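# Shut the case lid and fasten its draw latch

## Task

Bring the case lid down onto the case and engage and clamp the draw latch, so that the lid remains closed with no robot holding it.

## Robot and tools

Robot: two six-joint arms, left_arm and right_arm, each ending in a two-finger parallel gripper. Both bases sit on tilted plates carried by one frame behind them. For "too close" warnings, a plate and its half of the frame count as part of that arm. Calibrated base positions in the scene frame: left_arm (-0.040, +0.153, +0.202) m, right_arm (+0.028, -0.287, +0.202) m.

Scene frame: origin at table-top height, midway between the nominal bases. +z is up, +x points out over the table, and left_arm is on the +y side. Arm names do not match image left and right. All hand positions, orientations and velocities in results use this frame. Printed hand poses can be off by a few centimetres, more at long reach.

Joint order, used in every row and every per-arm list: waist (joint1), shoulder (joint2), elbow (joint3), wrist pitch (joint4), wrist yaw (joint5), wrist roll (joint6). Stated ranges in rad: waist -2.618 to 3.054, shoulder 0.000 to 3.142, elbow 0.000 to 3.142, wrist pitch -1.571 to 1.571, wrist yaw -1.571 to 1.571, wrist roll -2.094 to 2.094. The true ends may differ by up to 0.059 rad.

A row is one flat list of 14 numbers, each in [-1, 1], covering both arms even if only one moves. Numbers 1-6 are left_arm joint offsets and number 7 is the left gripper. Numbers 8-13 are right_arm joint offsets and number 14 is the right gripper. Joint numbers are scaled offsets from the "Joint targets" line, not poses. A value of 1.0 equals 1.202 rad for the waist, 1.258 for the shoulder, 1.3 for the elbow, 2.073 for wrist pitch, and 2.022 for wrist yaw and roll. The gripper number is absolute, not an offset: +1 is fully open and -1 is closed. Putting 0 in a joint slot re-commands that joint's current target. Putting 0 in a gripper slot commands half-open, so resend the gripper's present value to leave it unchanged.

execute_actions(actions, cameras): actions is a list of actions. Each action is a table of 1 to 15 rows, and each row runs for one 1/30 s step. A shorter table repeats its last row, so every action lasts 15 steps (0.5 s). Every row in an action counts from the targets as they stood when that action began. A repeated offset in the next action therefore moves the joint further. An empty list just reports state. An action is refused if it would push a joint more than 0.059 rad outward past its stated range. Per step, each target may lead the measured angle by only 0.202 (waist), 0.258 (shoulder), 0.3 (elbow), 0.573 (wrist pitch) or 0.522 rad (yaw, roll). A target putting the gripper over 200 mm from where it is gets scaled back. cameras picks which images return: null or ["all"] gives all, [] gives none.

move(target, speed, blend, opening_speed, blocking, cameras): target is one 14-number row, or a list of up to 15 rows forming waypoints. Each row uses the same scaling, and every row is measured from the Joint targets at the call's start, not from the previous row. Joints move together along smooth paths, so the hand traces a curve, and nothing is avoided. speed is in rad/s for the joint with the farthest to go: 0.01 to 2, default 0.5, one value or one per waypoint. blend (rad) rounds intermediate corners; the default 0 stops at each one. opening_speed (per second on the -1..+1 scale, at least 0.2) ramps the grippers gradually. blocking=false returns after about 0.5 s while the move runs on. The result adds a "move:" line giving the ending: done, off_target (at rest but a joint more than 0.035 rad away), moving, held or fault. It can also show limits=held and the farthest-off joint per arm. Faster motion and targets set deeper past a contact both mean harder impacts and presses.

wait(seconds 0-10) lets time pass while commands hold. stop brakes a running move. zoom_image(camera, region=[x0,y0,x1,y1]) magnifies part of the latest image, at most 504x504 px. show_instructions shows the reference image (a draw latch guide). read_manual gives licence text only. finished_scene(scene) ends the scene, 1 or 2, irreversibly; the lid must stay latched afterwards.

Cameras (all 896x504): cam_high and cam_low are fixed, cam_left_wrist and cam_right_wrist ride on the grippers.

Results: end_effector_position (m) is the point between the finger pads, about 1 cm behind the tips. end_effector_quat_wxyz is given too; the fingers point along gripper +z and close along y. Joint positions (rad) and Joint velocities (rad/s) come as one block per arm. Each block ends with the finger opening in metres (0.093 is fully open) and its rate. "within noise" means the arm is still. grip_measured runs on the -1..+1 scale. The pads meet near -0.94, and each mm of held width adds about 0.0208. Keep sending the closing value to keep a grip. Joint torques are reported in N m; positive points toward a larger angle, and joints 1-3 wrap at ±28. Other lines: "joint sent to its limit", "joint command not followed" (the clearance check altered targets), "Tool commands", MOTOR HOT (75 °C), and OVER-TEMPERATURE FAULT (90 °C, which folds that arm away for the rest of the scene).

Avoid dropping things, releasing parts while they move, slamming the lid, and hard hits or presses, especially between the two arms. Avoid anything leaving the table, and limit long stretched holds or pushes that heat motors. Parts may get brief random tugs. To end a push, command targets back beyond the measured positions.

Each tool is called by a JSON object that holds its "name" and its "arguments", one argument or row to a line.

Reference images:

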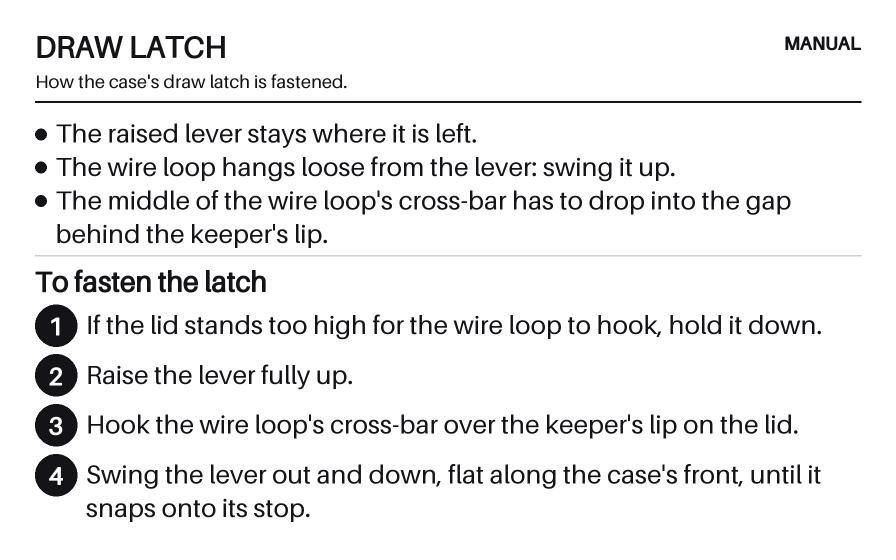

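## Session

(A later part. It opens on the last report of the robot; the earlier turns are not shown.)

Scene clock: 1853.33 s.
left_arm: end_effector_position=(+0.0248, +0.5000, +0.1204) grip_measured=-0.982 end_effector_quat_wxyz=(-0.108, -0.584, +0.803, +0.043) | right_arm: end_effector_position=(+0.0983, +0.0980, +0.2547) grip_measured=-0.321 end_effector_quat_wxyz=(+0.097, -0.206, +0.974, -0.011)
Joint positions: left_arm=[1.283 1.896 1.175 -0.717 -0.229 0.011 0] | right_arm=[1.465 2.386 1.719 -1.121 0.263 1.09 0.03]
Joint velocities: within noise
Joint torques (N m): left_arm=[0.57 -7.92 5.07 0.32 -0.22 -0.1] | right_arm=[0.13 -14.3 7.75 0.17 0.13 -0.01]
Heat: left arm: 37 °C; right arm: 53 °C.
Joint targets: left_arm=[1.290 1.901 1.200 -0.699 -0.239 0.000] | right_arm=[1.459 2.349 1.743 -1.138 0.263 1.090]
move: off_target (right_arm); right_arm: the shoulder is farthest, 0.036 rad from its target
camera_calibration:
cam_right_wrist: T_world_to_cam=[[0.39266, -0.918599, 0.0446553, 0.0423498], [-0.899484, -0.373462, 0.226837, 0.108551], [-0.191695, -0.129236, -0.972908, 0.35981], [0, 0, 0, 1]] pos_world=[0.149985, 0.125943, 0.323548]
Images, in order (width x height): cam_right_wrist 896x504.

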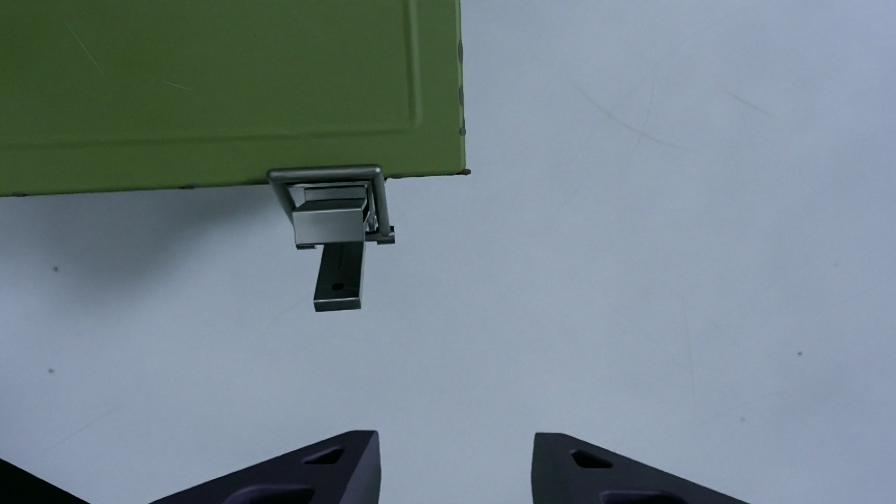

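{"name": "move", "arguments": {
  "target": [0,0,0,0,0,0,-1, -0.1256,-0.1264,-0.4392,0.3864,-0.2285,-0.8432,-0.11],
  "speed": 0.8,
  "cameras": ["cam_right_wrist"]
}}

{"name": "zoom_image", "arguments": {
  "camera": "cam_right_wrist",
  "region": [300, 150, 600, 504]
}}

Scene clock: 1863.73 s.
left_arm: end_effector_position=(+0.0248, +0.5000, +0.1204) grip_measured=-0.982 end_effector_quat_wxyz=(-0.108, -0.584, +0.803, +0.043) | right_arm: end_effector_position=(+0.0810, +0.1185, +0.2051) grip_measured=-0.111 end_effector_quat_wxyz=(-0.135, +0.812, -0.529, -0.207)
Joint positions: left_arm=[1.283 1.896 1.175 -0.717 -0.229 0.011 0] | right_arm=[1.315 2.226 1.181 -0.354 -0.186 -0.605 0.04]
Joint velocities: within noise
Joint torques (N m): left_arm=[0.55 -7.94 5.11 0.32 -0.23 -0.1] | right_arm=[0.17 -13.05 4.86 1.23 -0.39 -0.11]
Heat: left arm: 37 °C; right arm: 55 °C.
Joint targets: left_arm=[1.290 1.901 1.200 -0.699 -0.239 0.000] | right_arm=[1.308 2.190 1.172 -0.337 -0.199 -0.615]
move: off_target (right_arm); right_arm: the shoulder is farthest, 0.036 rad from its target
camera_calibration:
cam_right_wrist: T_world_to_cam=[[0.914941, 0.40315, -0.0187761, -0.115721], [0.400329, -0.912471, -0.084461, 0.134271], [-0.0511831, 0.0697603, -0.99625, 0.280705], [0, 0, 0, 1]] pos_world=[0.066493, 0.149589, 0.28882]
Images, in order (width x height): cam_right_wrist 896x504.

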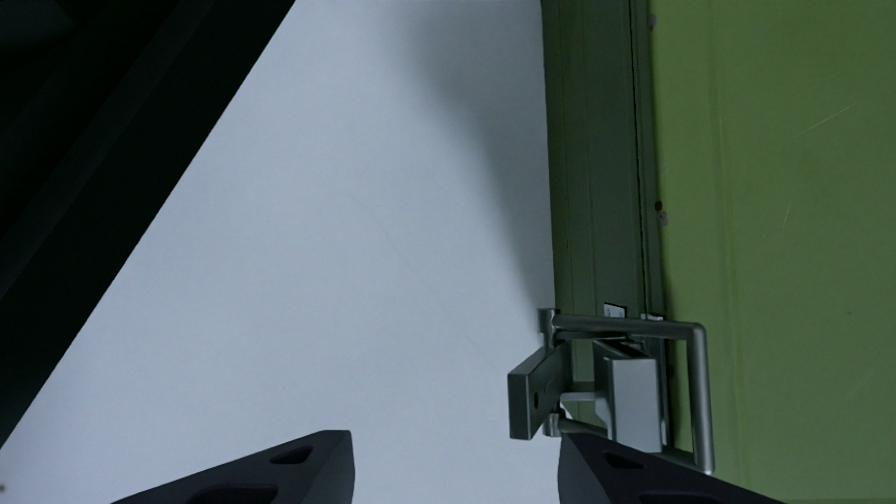

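Scaled by 1.424 from the camera's 896x504 image, which has a finer 1280x720 frame.

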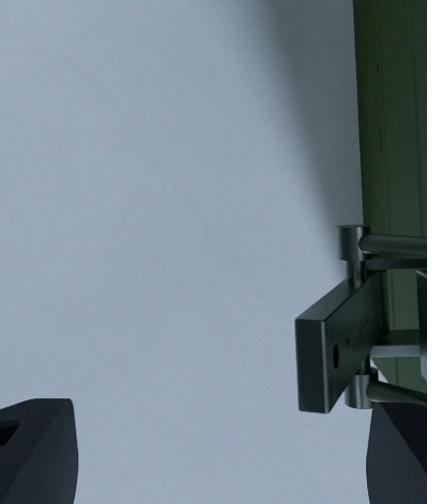

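{"name": "move", "arguments": {
  "target": [0,0,0,0,0,0,-1, -0.0058,0.089,-0.0169,0.0405,0,0,-0.11],
  "speed": 0.12,
  "cameras": ["cam_right_wrist"]
}}

{"name": "zoom_image", "arguments": {
  "camera": "cam_right_wrist",
  "region": [300, 250, 750, 504]
}}

Scene clock: 1894.87 s.
left_arm: end_effector_position=(+0.0248, +0.5000, +0.1204) grip_measured=-0.982 end_effector_quat_wxyz=(-0.108, -0.584, +0.803, +0.043) | right_arm: end_effector_position=(+0.0814, +0.1207, +0.1798) grip_measured=-0.111 end_effector_quat_wxyz=(-0.134, +0.811, -0.531, -0.207)
Joint positions: left_arm=[1.283 1.896 1.175 -0.717 -0.229 0.011 0] | right_arm=[1.308 2.289 1.159 -0.27 -0.186 -0.607 0.04]
Joint velocities: within noise
Joint torques (N m): left_arm=[0.57 -7.92 5.12 0.31 -0.22 -0.11] | right_arm=[0.27 -8.73 4.72 1.25 -0.39 -0.09]
Heat: left arm: 39 °C; right arm: 52 °C.
Joint targets: left_arm=[1.290 1.901 1.200 -0.699 -0.239 0.000] | right_arm=[1.301 2.302 1.150 -0.253 -0.199 -0.615]
move: done
camera_calibration:
cam_right_wrist: T_world_to_cam=[[0.916934, 0.398442, -0.0218174, -0.116483], [0.395479, -0.914681, -0.0833951, 0.134519], [-0.0531841, 0.0678395, -0.996278, 0.255778], [0, 0, 0, 1]] pos_world=[0.067211, 0.152102, 0.263502]
Images, in order (width x height): cam_right_wrist 896x504.

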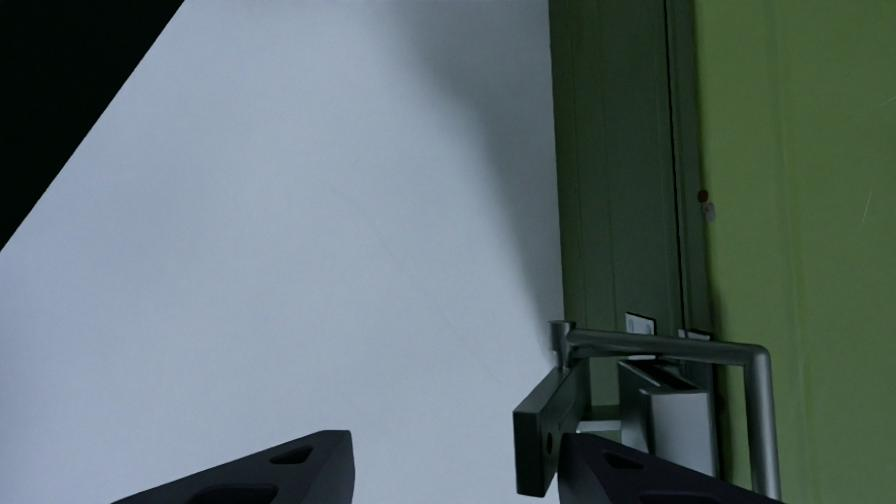

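Scaled by 1.120 from the camera's 896x504 image, which has a finer 1280x720 frame.

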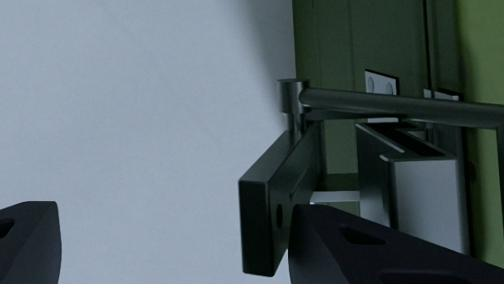

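{"name": "move", "arguments": {
  "target": [
    [0,0,0,0,0,0,-1, 0.0316,-0.0024,-0.0269,0.0178,0.002,0.0114,-0.11],
    [0,0,0,0,0,0,-1, 0.0516,-0.0008,-0.06,0.0425,0.0045,0.0237,-0.11]
  ],
  "speed": 0.08,
  "blend": 0.01,
  "cameras": ["cam_right_wrist"]
}}

{"name": "zoom_image", "arguments": {
  "camera": "cam_right_wrist",
  "region": [350, 250, 800, 504]
}}

Scene clock: 1953.23 s.
left_arm: end_effector_position=(+0.0248, +0.5000, +0.1204) grip_measured=-0.982 end_effector_quat_wxyz=(-0.108, -0.584, +0.803, +0.043) | right_arm: end_effector_position=(+0.0659, +0.1149, +0.1708) grip_measured=-0.111 end_effector_quat_wxyz=(-0.134, +0.816, -0.523, -0.208)
Joint positions: left_arm=[1.283 1.896 1.175 -0.717 -0.229 0.011 0] | right_arm=[1.341 2.289 1.105 -0.213 -0.186 -0.592 0.04]
Joint velocities: within noise
Joint torques (N m): left_arm=[0.55 -7.92 5.11 0.31 -0.23 -0.11] | right_arm=[0.8 -9.72 5.35 1.12 -0.29 -0.04]
Heat: left arm: 40 °C; right arm: 48 °C.
Joint targets: left_arm=[1.290 1.901 1.200 -0.699 -0.239 0.000] | right_arm=[1.341 2.289 1.105 -0.214 -0.186 -0.592]
move: held (right_arm; a check stopped the path); path passed 1 of 2 targets; limits=held; right_arm: the wrist pitch is farthest, 0.048 rad from its target
joint command not followed: on one or more control steps a check withheld the commanded joint targets of the right arm, and it was not sent them on those steps.
cause: the commanded joint targets, or the way to them, would bring a part of the robot too close to another arm (this arm's fingers and the left arm's base or mounting).
camera_calibration:
cam_right_wrist: T_world_to_cam=[[0.909113, 0.416153, -0.0181994, -0.102319], [0.413324, -0.906637, -0.0846961, 0.132669], [-0.0517468, 0.069476, -0.996241, 0.246081], [0, 0, 0, 1]] pos_world=[0.050918, 0.145766, 0.25453]
Images, in order (width x height): cam_right_wrist 896x504.

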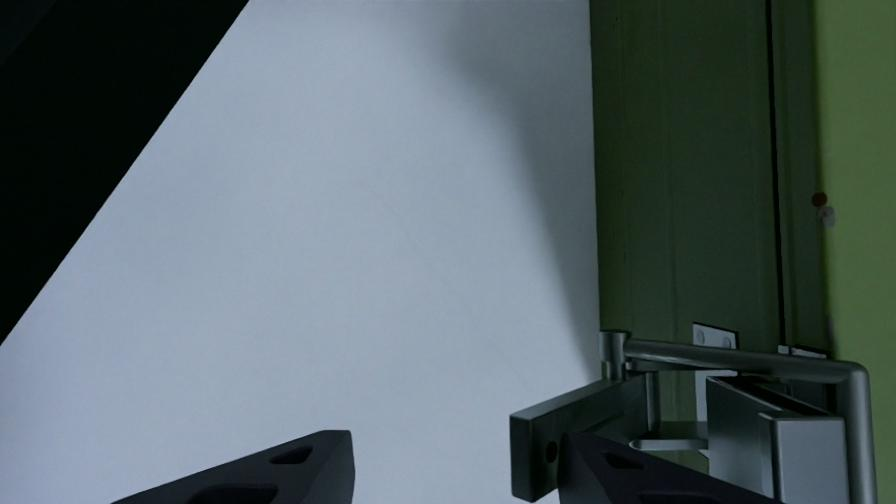

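Scaled by 1.120 from the camera's 896x504 image, which has a finer 1280x720 frame.

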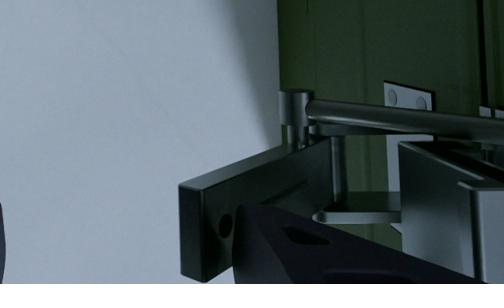

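{"name": "move", "arguments": {
  "target": [0,0,0,0,0,0,-1, 0,0,0,0,0,0,-0.63],
  "opening_speed": 0.3,
  "cameras": ["cam_right_wrist"]
}}

{"name": "zoom_image", "arguments": {
  "camera": "cam_right_wrist",
  "region": [350, 250, 800, 504]
}}

Scene clock: 1961.83 s.
left_arm: end_effector_position=(+0.0248, +0.5000, +0.1204) grip_measured=-0.982 end_effector_quat_wxyz=(-0.108, -0.584, +0.803, +0.043) | right_arm: end_effector_position=(+0.0659, +0.1149, +0.1708) grip_measured=-0.629 end_effector_quat_wxyz=(-0.134, +0.816, -0.523, -0.208)
Joint positions: left_arm=[1.283 1.896 1.175 -0.717 -0.229 0.011 0] | right_arm=[1.341 2.289 1.105 -0.213 -0.186 -0.592 0.015]
Joint velocities: within noise
Joint torques (N m): left_arm=[0.57 -7.95 5.08 0.32 -0.22 -0.1] | right_arm=[0.68 -9.62 5.31 1.13 -0.26 -0.04]
Heat: left arm: 40 °C; right arm: 49 °C.
Joint targets: left_arm=[1.290 1.901 1.200 -0.699 -0.239 0.000] | right_arm=[1.341 2.289 1.105 -0.214 -0.186 -0.592]
move: done
camera_calibration:
cam_right_wrist: T_world_to_cam=[[0.909113, 0.416153, -0.0181994, -0.102319], [0.413324, -0.906637, -0.0846961, 0.132669], [-0.0517468, 0.069476, -0.996241, 0.246081], [0, 0, 0, 1]] pos_world=[0.050918, 0.145766, 0.25453]
Images, in order (width x height): cam_right_wrist 896x504.

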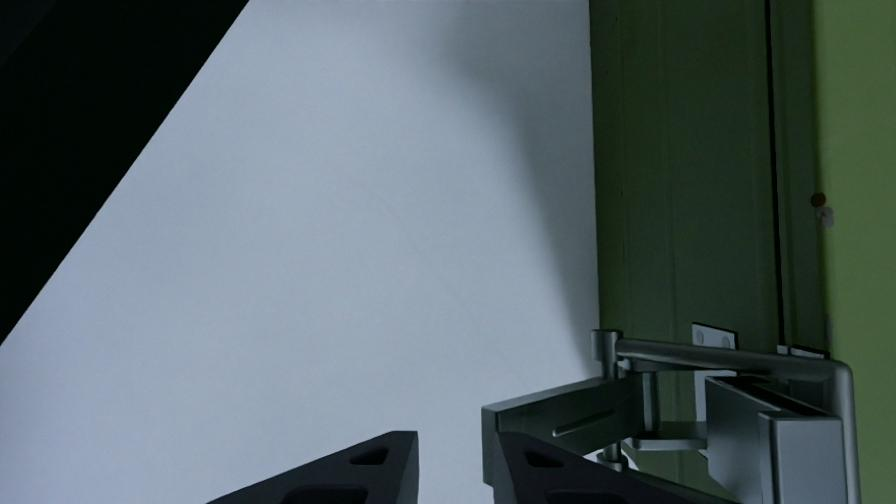

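Scaled by 1.120 from the camera's 896x504 image, which has a finer 1280x720 frame.

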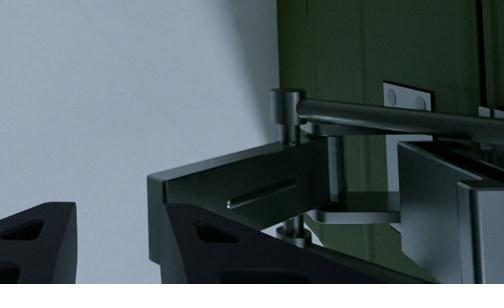

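{"name": "move", "arguments": {
  "target": [0,0,0,0,0,0,-1, -0.0191,0.0803,-0.0238,0.0617,-0.0064,-0.0079,-0.63],
  "speed": 0.08,
  "cameras": ["cam_right_wrist"]
}}

{"name": "zoom_image", "arguments": {
  "camera": "cam_right_wrist",
  "region": [350, 250, 800, 504]
}}

Scene clock: 1994.97 s.
left_arm: end_effector_position=(+0.0248, +0.5000, +0.1204) grip_measured=-0.982 end_effector_quat_wxyz=(-0.108, -0.584, +0.803, +0.043) | right_arm: end_effector_position=(+0.0680, +0.1155, +0.1393) grip_measured=-0.629 end_effector_quat_wxyz=(-0.133, +0.814, -0.526, -0.209)
Joint positions: left_arm=[1.283 1.896 1.175 -0.717 -0.229 0.011 0] | right_arm=[1.327 2.376 1.083 -0.106 -0.19 -0.599 0.015]
Joint velocities: within noise
Joint torques (N m): left_arm=[0.57 -7.94 5.12 0.31 -0.22 -0.1] | right_arm=[0.23 -8.75 4.14 1.3 -0.37 -0.1]
Heat: left arm: 41 °C; right arm: 49 °C.
Joint targets: left_arm=[1.290 1.901 1.200 -0.699 -0.239 0.000] | right_arm=[1.318 2.390 1.074 -0.086 -0.199 -0.608]
move: done
camera_calibration:
cam_right_wrist: T_world_to_cam=[[0.911725, 0.410222, -0.0217937, -0.104015], [0.407079, -0.909318, -0.0861885, 0.13068], [-0.0551739, 0.0697085, -0.99604, 0.214928], [0, 0, 0, 1]] pos_world=[0.0534942, 0.146516, 0.223073]
Images, in order (width x height): cam_right_wrist 896x504.

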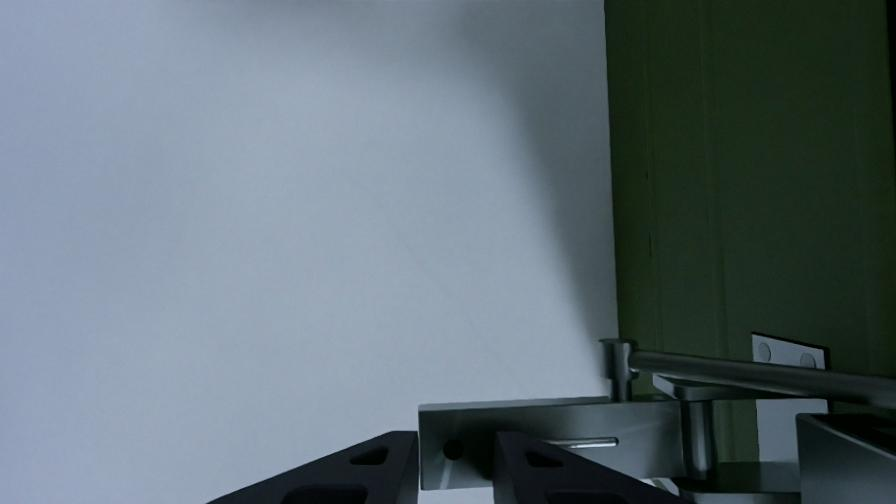

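Scaled by 1.120 from the camera's 896x504 image, which has a finer 1280x720 frame.

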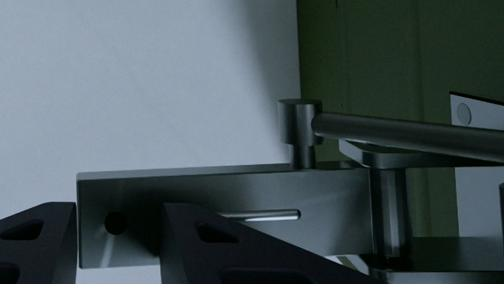

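{"name": "move", "arguments": {
  "target": [
    [0,0,0,0,0,0,-1, -0.007,-0.119,0.035,-0.084,0,0,-0.63],
    [0,0,0,0,0,0,-1, -0.3,-0.119,0.035,-0.084,-0.1,-0.05,-0.63],
    [0,0,0,0,0,0,-1, -0.672,-0.008,-0.4223,0.3574,-0.495,-0.2809,-0.63]
  ],
  "speed": [0.3,0.5,0.8],
  "blend": [0.05,0.1,0],
  "cameras": ["cam_right_wrist"]
}}

{"name": "zoom_image", "arguments": {
  "camera": "cam_right_wrist",
  "region": [420, 150, 620, 340]
}}

Scene clock: 2009.03 s.
left_arm: end_effector_position=(+0.0248, +0.5000, +0.1204) grip_measured=-0.982 end_effector_quat_wxyz=(-0.108, -0.584, +0.803, +0.043) | right_arm: end_effector_position=(+0.1558, -0.0092, +0.1807) grip_measured=-0.629 end_effector_quat_wxyz=(-0.381, +0.628, -0.398, -0.550)
Joint positions: left_arm=[1.283 1.896 1.175 -0.717 -0.229 0.011 0] | right_arm=[0.518 2.371 0.529 0.637 -1.187 -1.167 0.015]
Joint velocities: within noise
Joint torques (N m): left_arm=[0.54 -7.9 5.08 0.31 -0.22 -0.1] | right_arm=[1.05 -6.48 0.84 1.08 -0.82 -0.14]
Heat: left arm: 41 °C; right arm: 47 °C.
Joint targets: left_arm=[1.290 1.901 1.200 -0.699 -0.239 0.000] | right_arm=[0.510 2.380 0.526 0.655 -1.200 -1.176]
move: done
camera_calibration:
cam_right_wrist: T_world_to_cam=[[0.913063, 0.406885, 0.0275607, -0.141203], [0.224163, -0.444274, -0.867394, 0.159085], [-0.340685, 0.798163, -0.496859, 0.23069], [0, 0, 0, 1]] pos_world=[0.171859, -0.0559977, 0.256501]
Images, in order (width x height): cam_right_wrist 896x504.

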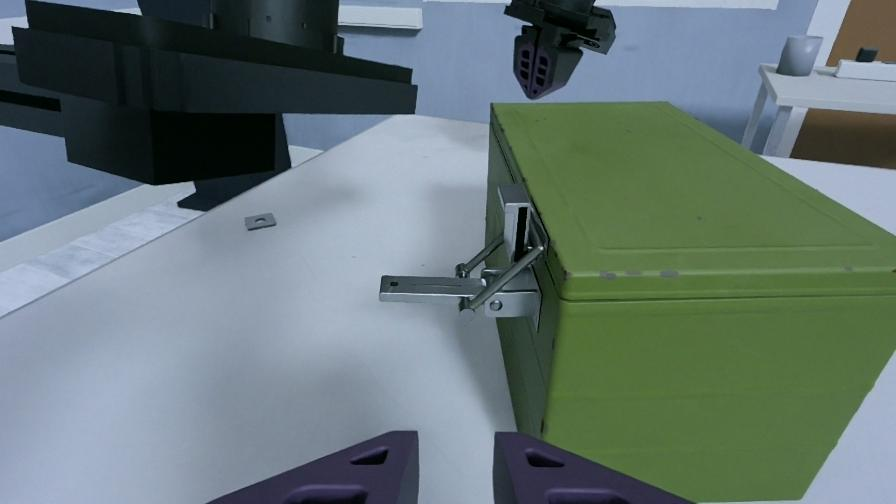

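Scaled by 2.520 from the camera's 896x504 image, which has a finer 1280x720 frame.

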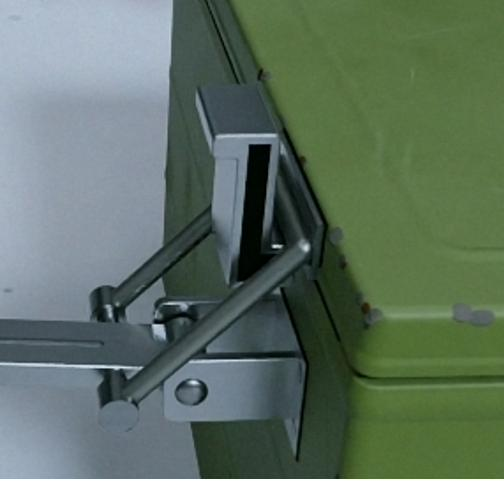

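{"name": "move", "arguments": {
  "target": [0,0,0,0,0,0,-1, 0.6963,0.1455,0.0223,0.3184,0.4886,0.4743,-1],
  "speed": 0.5,
  "cameras": ["cam_right_wrist"]
}}

Scene clock: 2131.27 s.
left_arm: end_effector_position=(+0.0248, +0.5000, +0.1204) grip_measured=-0.982 end_effector_quat_wxyz=(-0.108, -0.584, +0.803, +0.043) | right_arm: end_effector_position=(+0.0549, +0.1074, +0.1549) grip_measured=-0.973 end_effector_quat_wxyz=(-0.358, +0.633, -0.556, -0.403)
Joint positions: left_arm=[1.283 1.896 1.175 -0.717 -0.229 0.011 0] | right_arm=[1.344 2.55 0.542 1.297 -0.227 -0.227 0]
Joint velocities: within noise
Joint torques (N m): left_arm=[0.55 -7.92 5.09 0.31 -0.22 -0.1] | right_arm=[0.8 -7.08 2.8 2.21 -0.11 0.06]
Heat: left arm: 43 °C; right arm: 40 °C.
Joint targets: left_arm=[1.290 1.901 1.200 -0.699 -0.239 0.000] | right_arm=[1.347 2.563 0.555 1.315 -0.212 -0.217]
move: done
camera_calibration:
cam_right_wrist: T_world_to_cam=[[0.990711, 0.135566, -0.0106665, -0.0650038], [0.0946648, -0.74386, -0.661597, 0.218428], [-0.0976246, 0.654442, -0.749784, 0.131713], [0, 0, 0, 1]] pos_world=[0.0565809, 0.0850941, 0.242574]
Images, in order (width x height): cam_right_wrist 896x504.

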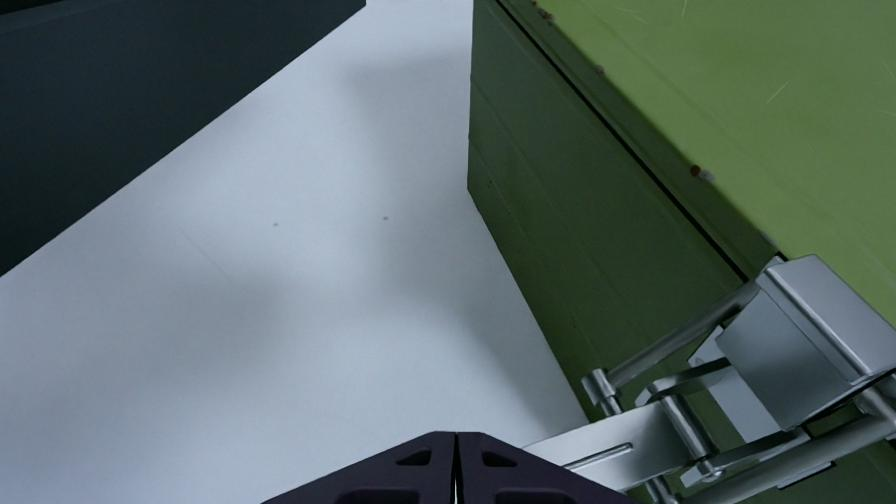

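{"name": "move", "arguments": {
  "target": [0,0,0,0,0,0,-1, -0.0208,0.0827,0.0231,0.0367,0.0109,0.0069,-1],
  "speed": 0.12,
  "cameras": ["cam_right_wrist"]
}}

{"name": "zoom_image", "arguments": {
  "camera": "cam_right_wrist",
  "region": [350, 204, 850, 504]
}}

Scene clock: 2140.17 s.
left_arm: end_effector_position=(+0.0248, +0.5000, +0.1204) grip_measured=-0.982 end_effector_quat_wxyz=(-0.108, -0.584, +0.803, +0.043) | right_arm: end_effector_position=(+0.0624, +0.1085, +0.1348) grip_measured=-0.973 end_effector_quat_wxyz=(-0.363, +0.621, -0.570, -0.397)
Joint positions: left_arm=[1.283 1.896 1.175 -0.717 -0.229 0.011 0] | right_arm=[1.33 2.654 0.573 1.373 -0.205 -0.212 0]
Joint velocities: within noise
Joint torques (N m): left_arm=[0.54 -7.92 5.09 0.32 -0.22 -0.11] | right_arm=[0.13 -7.49 2.54 2.2 -0.11 0.09]
Heat: left arm: 43 °C; right arm: 40 °C.
Joint targets: left_arm=[1.290 1.901 1.200 -0.699 -0.239 0.000] | right_arm=[1.322 2.667 0.585 1.391 -0.190 -0.203]
move: done
camera_calibration:
cam_right_wrist: T_world_to_cam=[[0.995317, 0.0950709, -0.0175015, -0.067802], [0.0599423, -0.749017, -0.659834, 0.207738], [-0.0758399, 0.655694, -0.751208, 0.115351], [0, 0, 0, 1]] pos_world=[0.0637804, 0.0864101, 0.222539]
Images, in order (width x height): cam_right_wrist 896x504.

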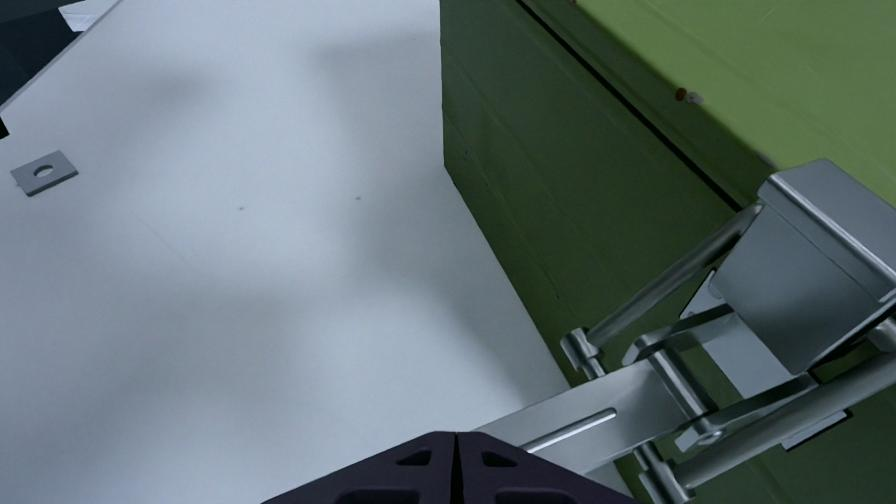

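Scaled by 1.008 from the camera's 896x504 image, which has a finer 1280x720 frame.

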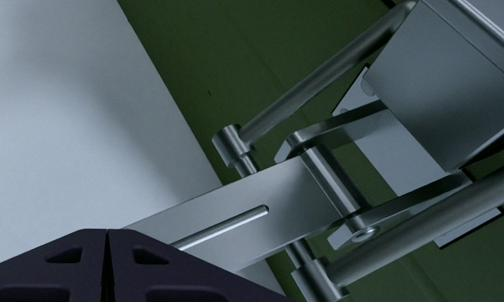

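{"name": "move", "arguments": {
  "target": [0,0,0,0,0,0,-1, -0.0191,0.0723,0.0323,0.0217,-0.0223,-0.0173,-1],
  "speed": 0.1,
  "cameras": ["cam_right_wrist"]
}}

{"name": "zoom_image", "arguments": {
  "camera": "cam_right_wrist",
  "region": [396, 100, 896, 504]
}}

Scene clock: 2148.87 s.
left_arm: end_effector_position=(+0.0248, +0.5000, +0.1204) grip_measured=-0.982 end_effector_quat_wxyz=(-0.108, -0.584, +0.803, +0.043) | right_arm: end_effector_position=(+0.0661, +0.1154, +0.1285) grip_measured=-0.973 end_effector_quat_wxyz=(-0.379, +0.616, -0.556, -0.410)
Joint positions: left_arm=[1.283 1.896 1.175 -0.717 -0.229 0.011 0] | right_arm=[1.308 2.737 0.613 1.46 -0.235 -0.23 0]
Joint velocities: within noise
Joint torques (N m): left_arm=[0.58 -7.97 5.07 0.32 -0.22 -0.1] | right_arm=[-0.13 -6.99 2.41 1.8 -0.18 -0.1]
Heat: left arm: 43 °C; right arm: 40 °C.
Joint targets: left_arm=[1.290 1.901 1.200 -0.699 -0.239 0.000] | right_arm=[1.299 2.758 0.627 1.436 -0.235 -0.238]
move: done
camera_calibration:
cam_right_wrist: T_world_to_cam=[[0.994491, 0.1047, -0.00502668, -0.0748961], [0.0717336, -0.714763, -0.695678, 0.208419], [-0.0764301, 0.691485, -0.718336, 0.0981332], [0, 0, 0, 1]] pos_world=[0.0670332, 0.0889541, 0.215109]
Images, in order (width x height): cam_right_wrist 896x504.

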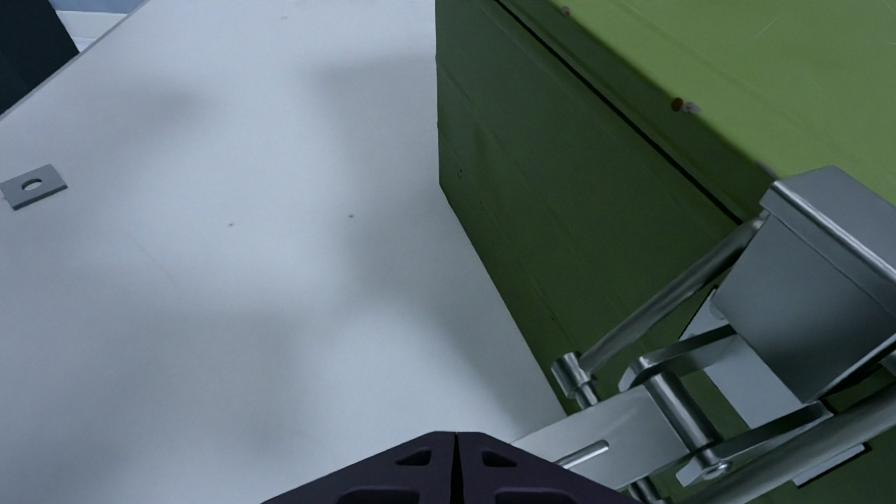

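Scaled by 1.008 from the camera's 896x504 image, which has a finer 1280x720 frame.

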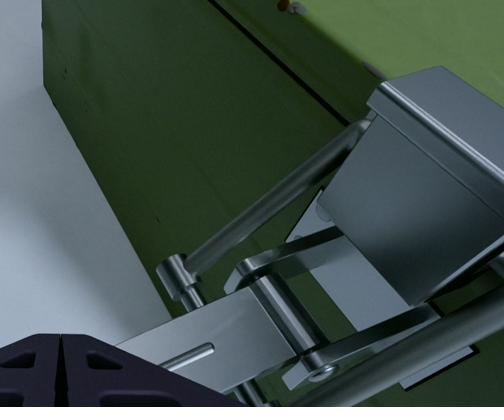

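{"name": "move", "arguments": {
  "target": [0,0,0,0,0,0,-1, -0.0325,0.0485,0.0369,0.0024,-0.0148,-0.0134,-1],
  "speed": 0.1,
  "cameras": ["cam_right_wrist"]
}}

{"name": "zoom_image", "arguments": {
  "camera": "cam_right_wrist",
  "region": [396, 100, 896, 504]
}}

Scene clock: 2155.77 s.
left_arm: end_effector_position=(+0.0248, +0.5000, +0.1204) grip_measured=-0.982 end_effector_quat_wxyz=(-0.108, -0.584, +0.803, +0.043) | right_arm: end_effector_position=(+0.0684, +0.1191, +0.1235) grip_measured=-0.973 end_effector_quat_wxyz=(-0.382, +0.618, -0.538, -0.427)
Joint positions: left_arm=[1.283 1.896 1.175 -0.717 -0.229 0.011 0] | right_arm=[1.274 2.792 0.648 1.504 -0.302 -0.258 0]
Joint velocities: within noise
Joint torques (N m): left_arm=[0.54 -7.94 5.08 0.32 -0.22 -0.11] | right_arm=[-0.39 -6.49 3.03 1.48 0.14 -0.08]
Heat: left arm: 43 °C; right arm: 40 °C.
Joint targets: left_arm=[1.290 1.901 1.200 -0.699 -0.239 0.000] | right_arm=[1.260 2.819 0.674 1.441 -0.265 -0.265]
move: off_target (right_arm); right_arm: the wrist pitch is farthest, 0.063 rad from its target
camera_calibration:
cam_right_wrist: T_world_to_cam=[[0.990207, 0.139588, -0.0024121, -0.0817284], [0.094974, -0.686189, -0.721197, 0.205589], [-0.102325, 0.713905, -0.692726, 0.0880594], [0, 0, 0, 1]] pos_world=[0.0704131, 0.0896149, 0.209074]
Images, in order (width x height): cam_right_wrist 896x504.

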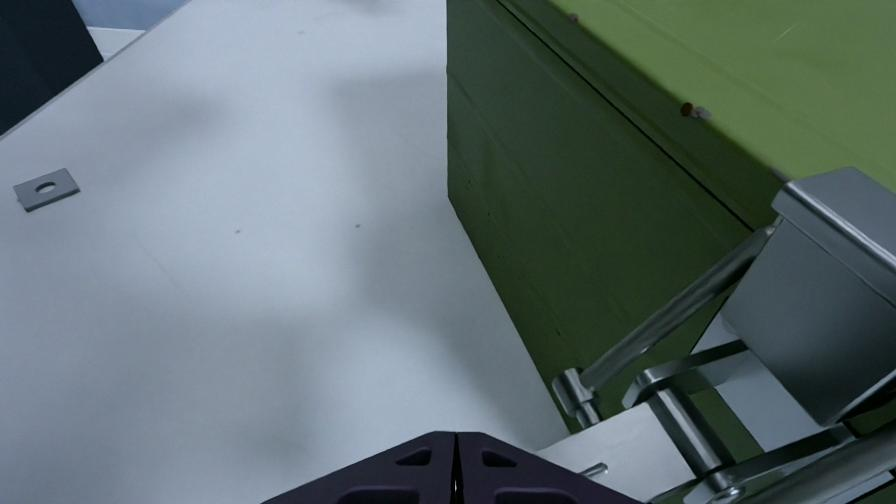

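Scaled by 1.008 from the camera's 896x504 image, which has a finer 1280x720 frame.

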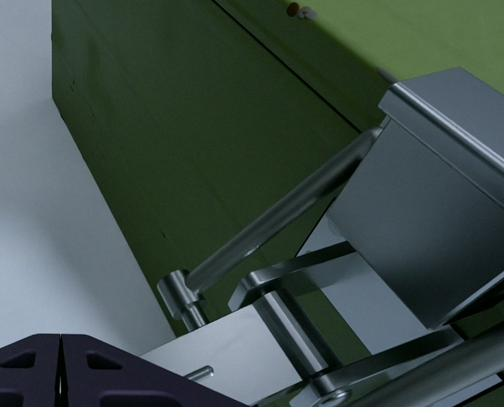

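{"name": "move", "arguments": {
  "target": [
    [-0.1,-0.6748,-0.393,-0.1602,0,0,-1, 0.0516,-0.1208,-0.0685,-0.0241,0.0371,0.0307,-1],
    [-0.7,-0.55,-0.45,-0.08,0,0,-1, 0.0516,-0.1208,-0.0685,-0.0241,0.0371,0.0307,-1],
    [-1.0,-0.4976,-0.4777,-0.0294,0.003,0,-1, 0.0516,-0.1208,-0.0685,-0.0241,0.0371,0.0307,-1]
  ],
  "speed": 0.8,
  "blend": 0.1,
  "cameras": ["cam_left_wrist","cam_right_wrist"]
}}

Scene clock: 2177.70 s.
left_arm: end_effector_position=(+0.1502, +0.2130, +0.1990) grip_measured=-0.982 end_effector_quat_wxyz=(+0.018, -0.051, +0.999, -0.006) | right_arm: end_effector_position=(+0.0672, +0.1123, +0.1318) grip_measured=-0.973 end_effector_quat_wxyz=(-0.373, +0.613, -0.569, -0.402)
Joint positions: left_arm=[0.097 1.268 0.585 -0.781 -0.234 0.01 0] | right_arm=[1.316 2.697 0.594 1.421 -0.209 -0.212 0]
Joint velocities: within noise
Joint torques (N m): left_arm=[-2.03 -2.06 3.25 0.61 0.08 -0.09] | right_arm=[1.28 -11.41 0.76 1.79 0.02 0.07]
Heat: left arm: 43 °C; right arm: 40 °C.
Joint targets: left_arm=[0.088 1.275 0.579 -0.760 -0.233 0.000] | right_arm=[1.322 2.667 0.585 1.391 -0.190 -0.203]
move: done
camera_calibration:
cam_left_wrist: T_world_to_cam=[[0.119058, -0.992574, 0.0249528, 0.188405], [-0.906952, -0.098492, 0.409558, 0.115751], [-0.404059, -0.0713923, -0.911943, 0.342129], [0, 0, 0, 1]] pos_world=[0.220789, 0.222832, 0.259894]
cam_right_wrist: T_world_to_cam=[[0.996353, 0.0838573, -0.0157569, -0.0719684], [0.0509327, -0.732681, -0.678664, 0.209625], [-0.0684557, 0.675386, -0.73428, 0.106017], [0, 0, 0, 1]] pos_world=[0.0682866, 0.0880214, 0.218977]
Images, in order (width x height): cam_left_wrist 896x504, cam_right_wrist 896x504.

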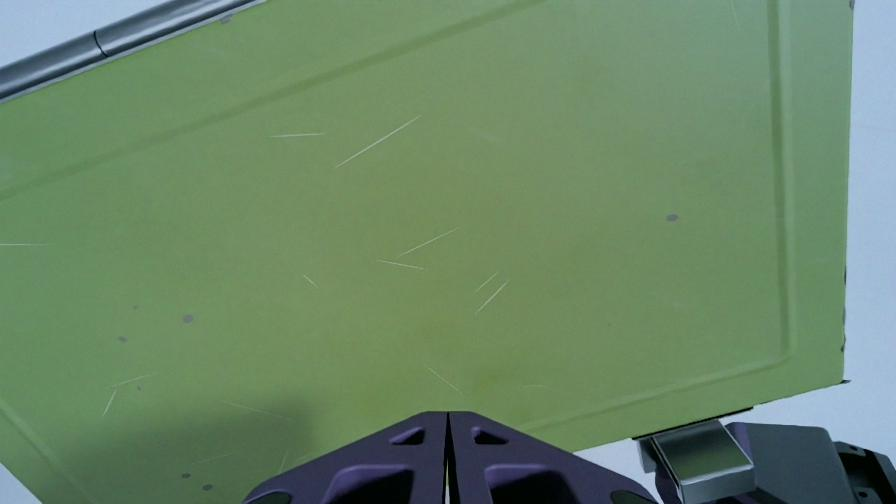

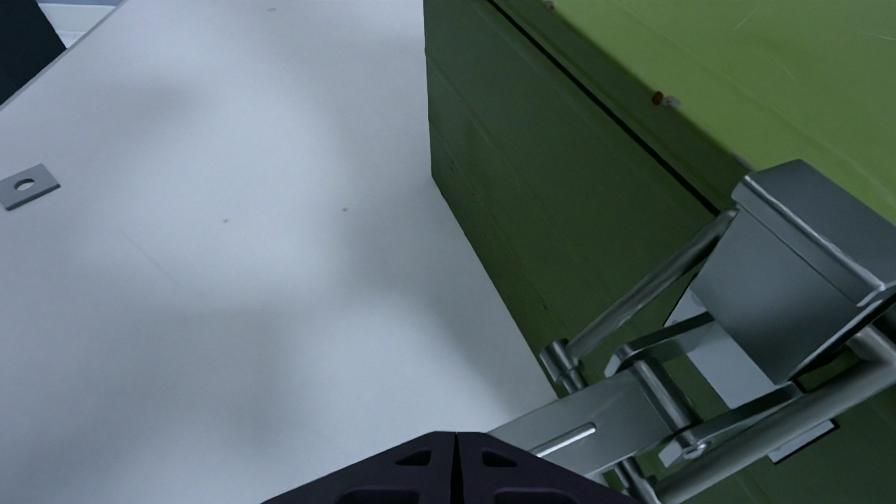

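{"name": "move", "arguments": {
  "target": [0.061,0.119,-0.107,0.139,0,0,-1, 0,0,0,0,0,0,-1],
  "speed": 0.12,
  "cameras": ["cam_left_wrist","cam_right_wrist"]
}}

{"name": "zoom_image", "arguments": {
  "camera": "cam_right_wrist",
  "region": [396, 100, 896, 504]
}}

Scene clock: 2189.63 s.
left_arm: end_effector_position=(+0.1433, +0.2103, +0.1586) grip_measured=-0.982 end_effector_quat_wxyz=(+0.007, -0.070, +0.997, -0.005) | right_arm: end_effector_position=(+0.0673, +0.1116, +0.1301) grip_measured=-0.973 end_effector_quat_wxyz=(-0.371, +0.614, -0.571, -0.399)
Joint positions: left_arm=[0.141 1.384 0.481 -0.574 -0.233 0.01 0] | right_arm=[1.316 2.697 0.594 1.413 -0.206 -0.211 0]
Joint velocities: within noise
Joint torques (N m): left_arm=[0.91 0.72 -0.2 1.39 0.04 -0.09] | right_arm=[1.13 -11.38 0.77 1.82 -0.07 0.06]
Heat: left arm: 40 °C; right arm: 41 °C.
Joint targets: left_arm=[0.162 1.425 0.440 -0.472 -0.233 0.000] | right_arm=[1.322 2.667 0.585 1.391 -0.190 -0.203]
move: off_target (left_arm); left_arm: the wrist pitch is farthest, 0.102 rad from its target
camera_calibration:
cam_left_wrist: T_world_to_cam=[[0.158161, -0.987148, 0.0228908, 0.181189], [-0.892858, -0.133077, 0.430228, 0.127777], [-0.421652, -0.0884834, -0.90243, 0.306936], [0, 0, 0, 1]] pos_world=[0.21485, 0.223023, 0.217867]
cam_right_wrist: T_world_to_cam=[[0.996515, 0.0816536, -0.017056, -0.0717025], [0.0489717, -0.738196, -0.672806, 0.207879], [-0.0675277, 0.669626, -0.739622, 0.10654], [0, 0, 0, 1]] pos_world=[0.0684668, 0.0879688, 0.217438]
Images, in order (width x height): cam_left_wrist 896x504, cam_right_wrist 896x504.

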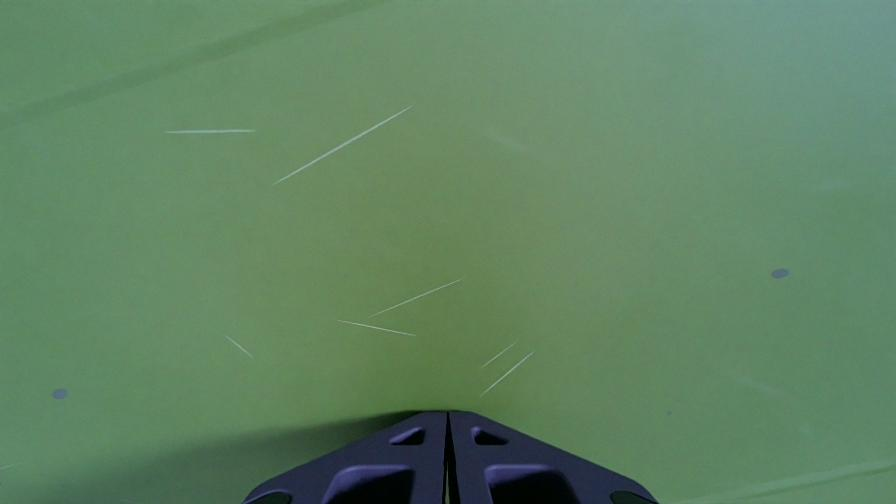

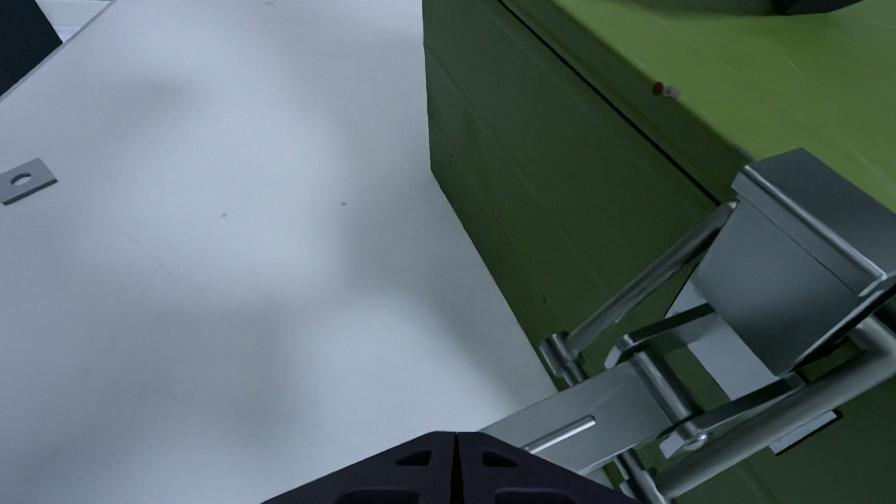

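Scaled by 1.008 from the camera's 896x504 image, which has a finer 1280x720 frame.

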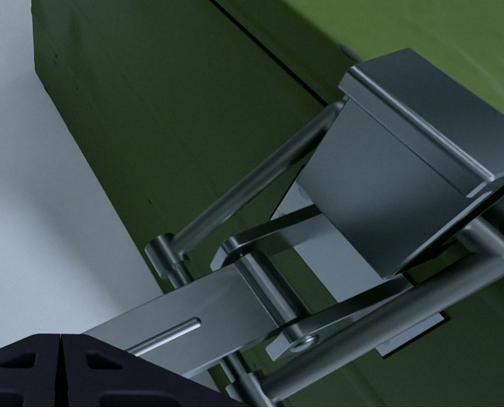

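{"name": "move", "arguments": {
  "target": [
    [0.061,0.119,-0.107,0.139,0,0,-1, 0.0108,-0.0374,-0.0038,-0.0101,-0.005,-0.0035,-1],
    [0.061,0.119,-0.107,0.139,0,0,-1, 0.0,0.07,0.0285,0.0236,-0.0124,-0.0094,-1]
  ],
  "speed": 0.12,
  "cameras": ["cam_right_wrist"]
}}

Scene clock: 2206.57 s.
left_arm: end_effector_position=(+0.1378, +0.2093, +0.1533) grip_measured=-0.982 end_effector_quat_wxyz=(+0.001, -0.085, +0.996, -0.019) | right_arm: end_effector_position=(+0.0624, +0.1130, +0.1231) grip_measured=-0.973 end_effector_quat_wxyz=(-0.372, +0.618, -0.565, -0.401)
Joint positions: left_arm=[0.172 1.388 0.461 -0.556 -0.204 0.01 0] | right_arm=[1.328 2.738 0.61 1.442 -0.207 -0.214 0]
Joint velocities: within noise
Joint torques (N m): left_arm=[5.15 13.85 -10.14 4.02 -0.27 -0.08] | right_arm=[0.36 -7.36 2.39 2.05 -0.31 -0.1]
Heat: left arm: 37 °C; right arm: 42 °C.
Joint targets: left_arm=[0.235 1.575 0.301 -0.184 -0.233 0.000] | right_arm=[1.322 2.755 0.623 1.440 -0.215 -0.223]
move: off_target (left_arm); left_arm: the wrist pitch is farthest, 0.373 rad from its target
camera_calibration:
cam_right_wrist: T_world_to_cam=[[0.995492, 0.0942526, -0.0106005, -0.0691876], [0.0623293, -0.734339, -0.675915, 0.203617], [-0.0714912, 0.672207, -0.736903, 0.0997552], [0, 0, 0, 1]] pos_world=[0.063316, 0.0889888, 0.210404]
Images, in order (width x height): cam_right_wrist 896x504.

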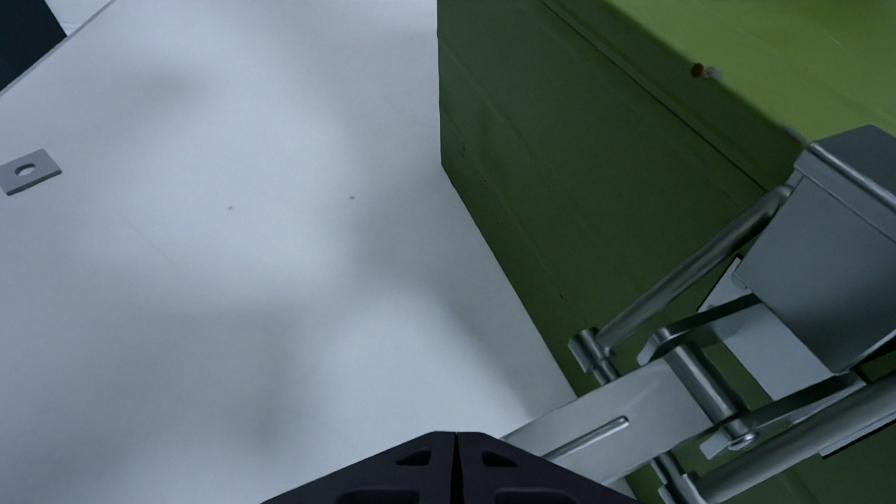

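{"name": "move", "arguments": {
  "target": [-0.03,-0.06,0.053,-0.07,0,0,-1, -0.0183,0.0676,0.0262,0.0217,-0.0099,-0.0074,-1],
  "speed": 0.12,
  "cameras": ["cam_right_wrist"]
}}

Scene clock: 2215.17 s.
left_arm: end_effector_position=(+0.1379, +0.2092, +0.1538) grip_measured=-0.982 end_effector_quat_wxyz=(+0.000, -0.084, +0.996, -0.019) | right_arm: end_effector_position=(+0.0637, +0.1138, +0.1173) grip_measured=-0.973 end_effector_quat_wxyz=(-0.385, +0.614, -0.551, -0.415)
Joint positions: left_arm=[0.171 1.388 0.464 -0.561 -0.203 0.01 0] | right_arm=[1.308 2.815 0.631 1.539 -0.24 -0.231 0]
Joint velocities: within noise
Joint torques (N m): left_arm=[1.54 7.02 -4.7 2.66 -0.27 -0.09] | right_arm=[0.06 -6.67 2.88 1.59 -0.17 -0.08]
Heat: left arm: 38 °C; right arm: 43 °C.
Joint targets: left_arm=[0.199 1.499 0.370 -0.329 -0.233 0.000] | right_arm=[1.300 2.840 0.656 1.485 -0.235 -0.237]
move: off_target (left_arm, right_arm); left_arm: the wrist pitch is farthest, 0.232 rad from its target; right_arm: the wrist pitch is farthest, 0.054 rad from its target
camera_calibration:
cam_right_wrist: T_world_to_cam=[[0.994195, 0.107592, -0.000516033, -0.073241], [0.0755641, -0.701639, -0.708515, 0.199441], [-0.0765929, 0.704363, -0.705696, 0.0879775], [0, 0, 0, 1]] pos_world=[0.0644837, 0.0858478, 0.203355]
Images, in order (width x height): cam_right_wrist 896x504.

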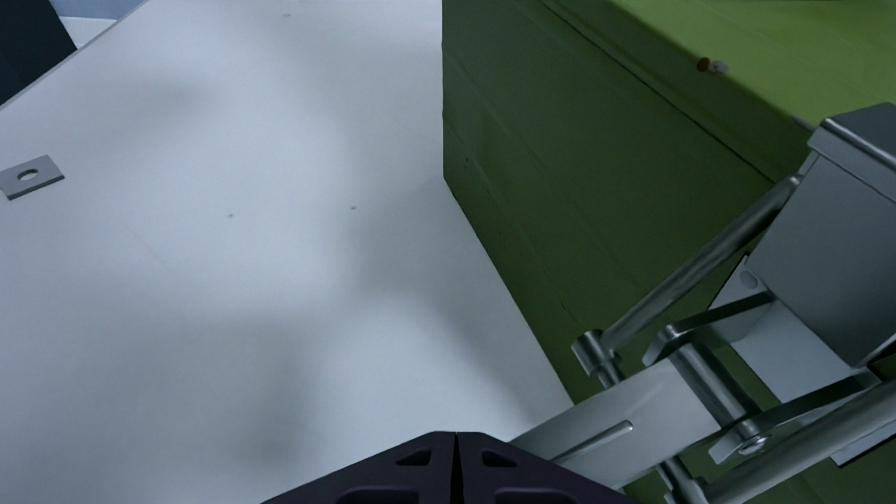

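{"name": "move", "arguments": {
  "target": [0,0,0,0,0,0,-1, -0.0283,0.0318,0.0454,-0.0121,-0.0114,-0.0114,-1],
  "speed": 0.1,
  "cameras": ["cam_right_wrist"]
}}

Scene clock: 2233.17 s.
left_arm: end_effector_position=(+0.1379, +0.2092, +0.1538) grip_measured=-0.982 end_effector_quat_wxyz=(+0.000, -0.084, +0.996, -0.019) | right_arm: end_effector_position=(+0.0678, +0.1173, +0.1085) grip_measured=-0.973 end_effector_quat_wxyz=(-0.381, +0.616, -0.544, -0.422)
Joint positions: left_arm=[0.171 1.388 0.464 -0.561 -0.203 0.01 0] | right_arm=[1.276 2.856 0.67 1.539 -0.287 -0.253 0]
Joint velocities: within noise
Joint torques (N m): left_arm=[1.59 7.06 -4.7 2.67 -0.27 -0.08] | right_arm=[-0.09 -6.79 4.78 1.25 0.08 -0.1]
Heat: left arm: 37 °C; right arm: 41 °C.
Joint targets: left_arm=[0.199 1.499 0.370 -0.329 -0.233 0.000] | right_arm=[1.266 2.880 0.715 1.460 -0.258 -0.260]
move: off_target (left_arm, right_arm); left_arm: the wrist pitch is farthest, 0.232 rad from its target; right_arm: the wrist pitch is farthest, 0.079 rad from its target
camera_calibration:
cam_right_wrist: T_world_to_cam=[[0.991876, 0.127114, -0.00496551, -0.0793504], [0.085431, -0.694525, -0.714378, 0.194487], [-0.0942565, 0.70815, -0.699742, 0.079782], [0, 0, 0, 1]] pos_world=[0.0696105, 0.088665, 0.19437]
Images, in order (width x height): cam_right_wrist 896x504.

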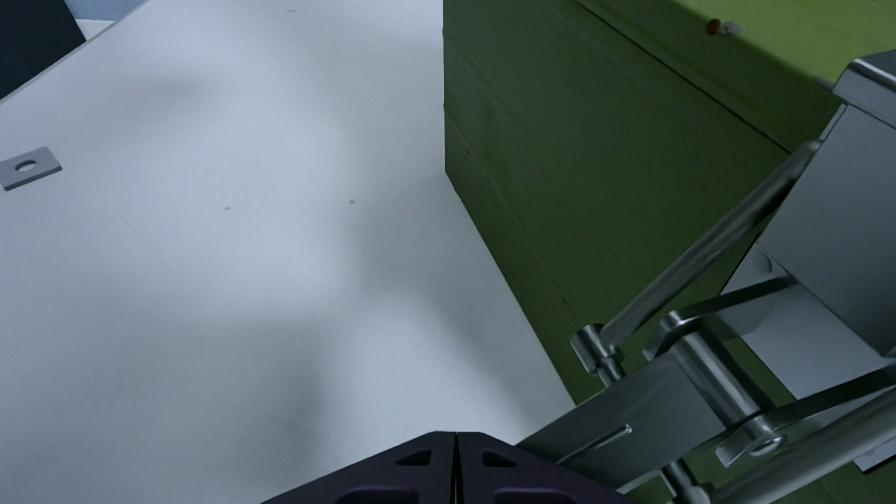

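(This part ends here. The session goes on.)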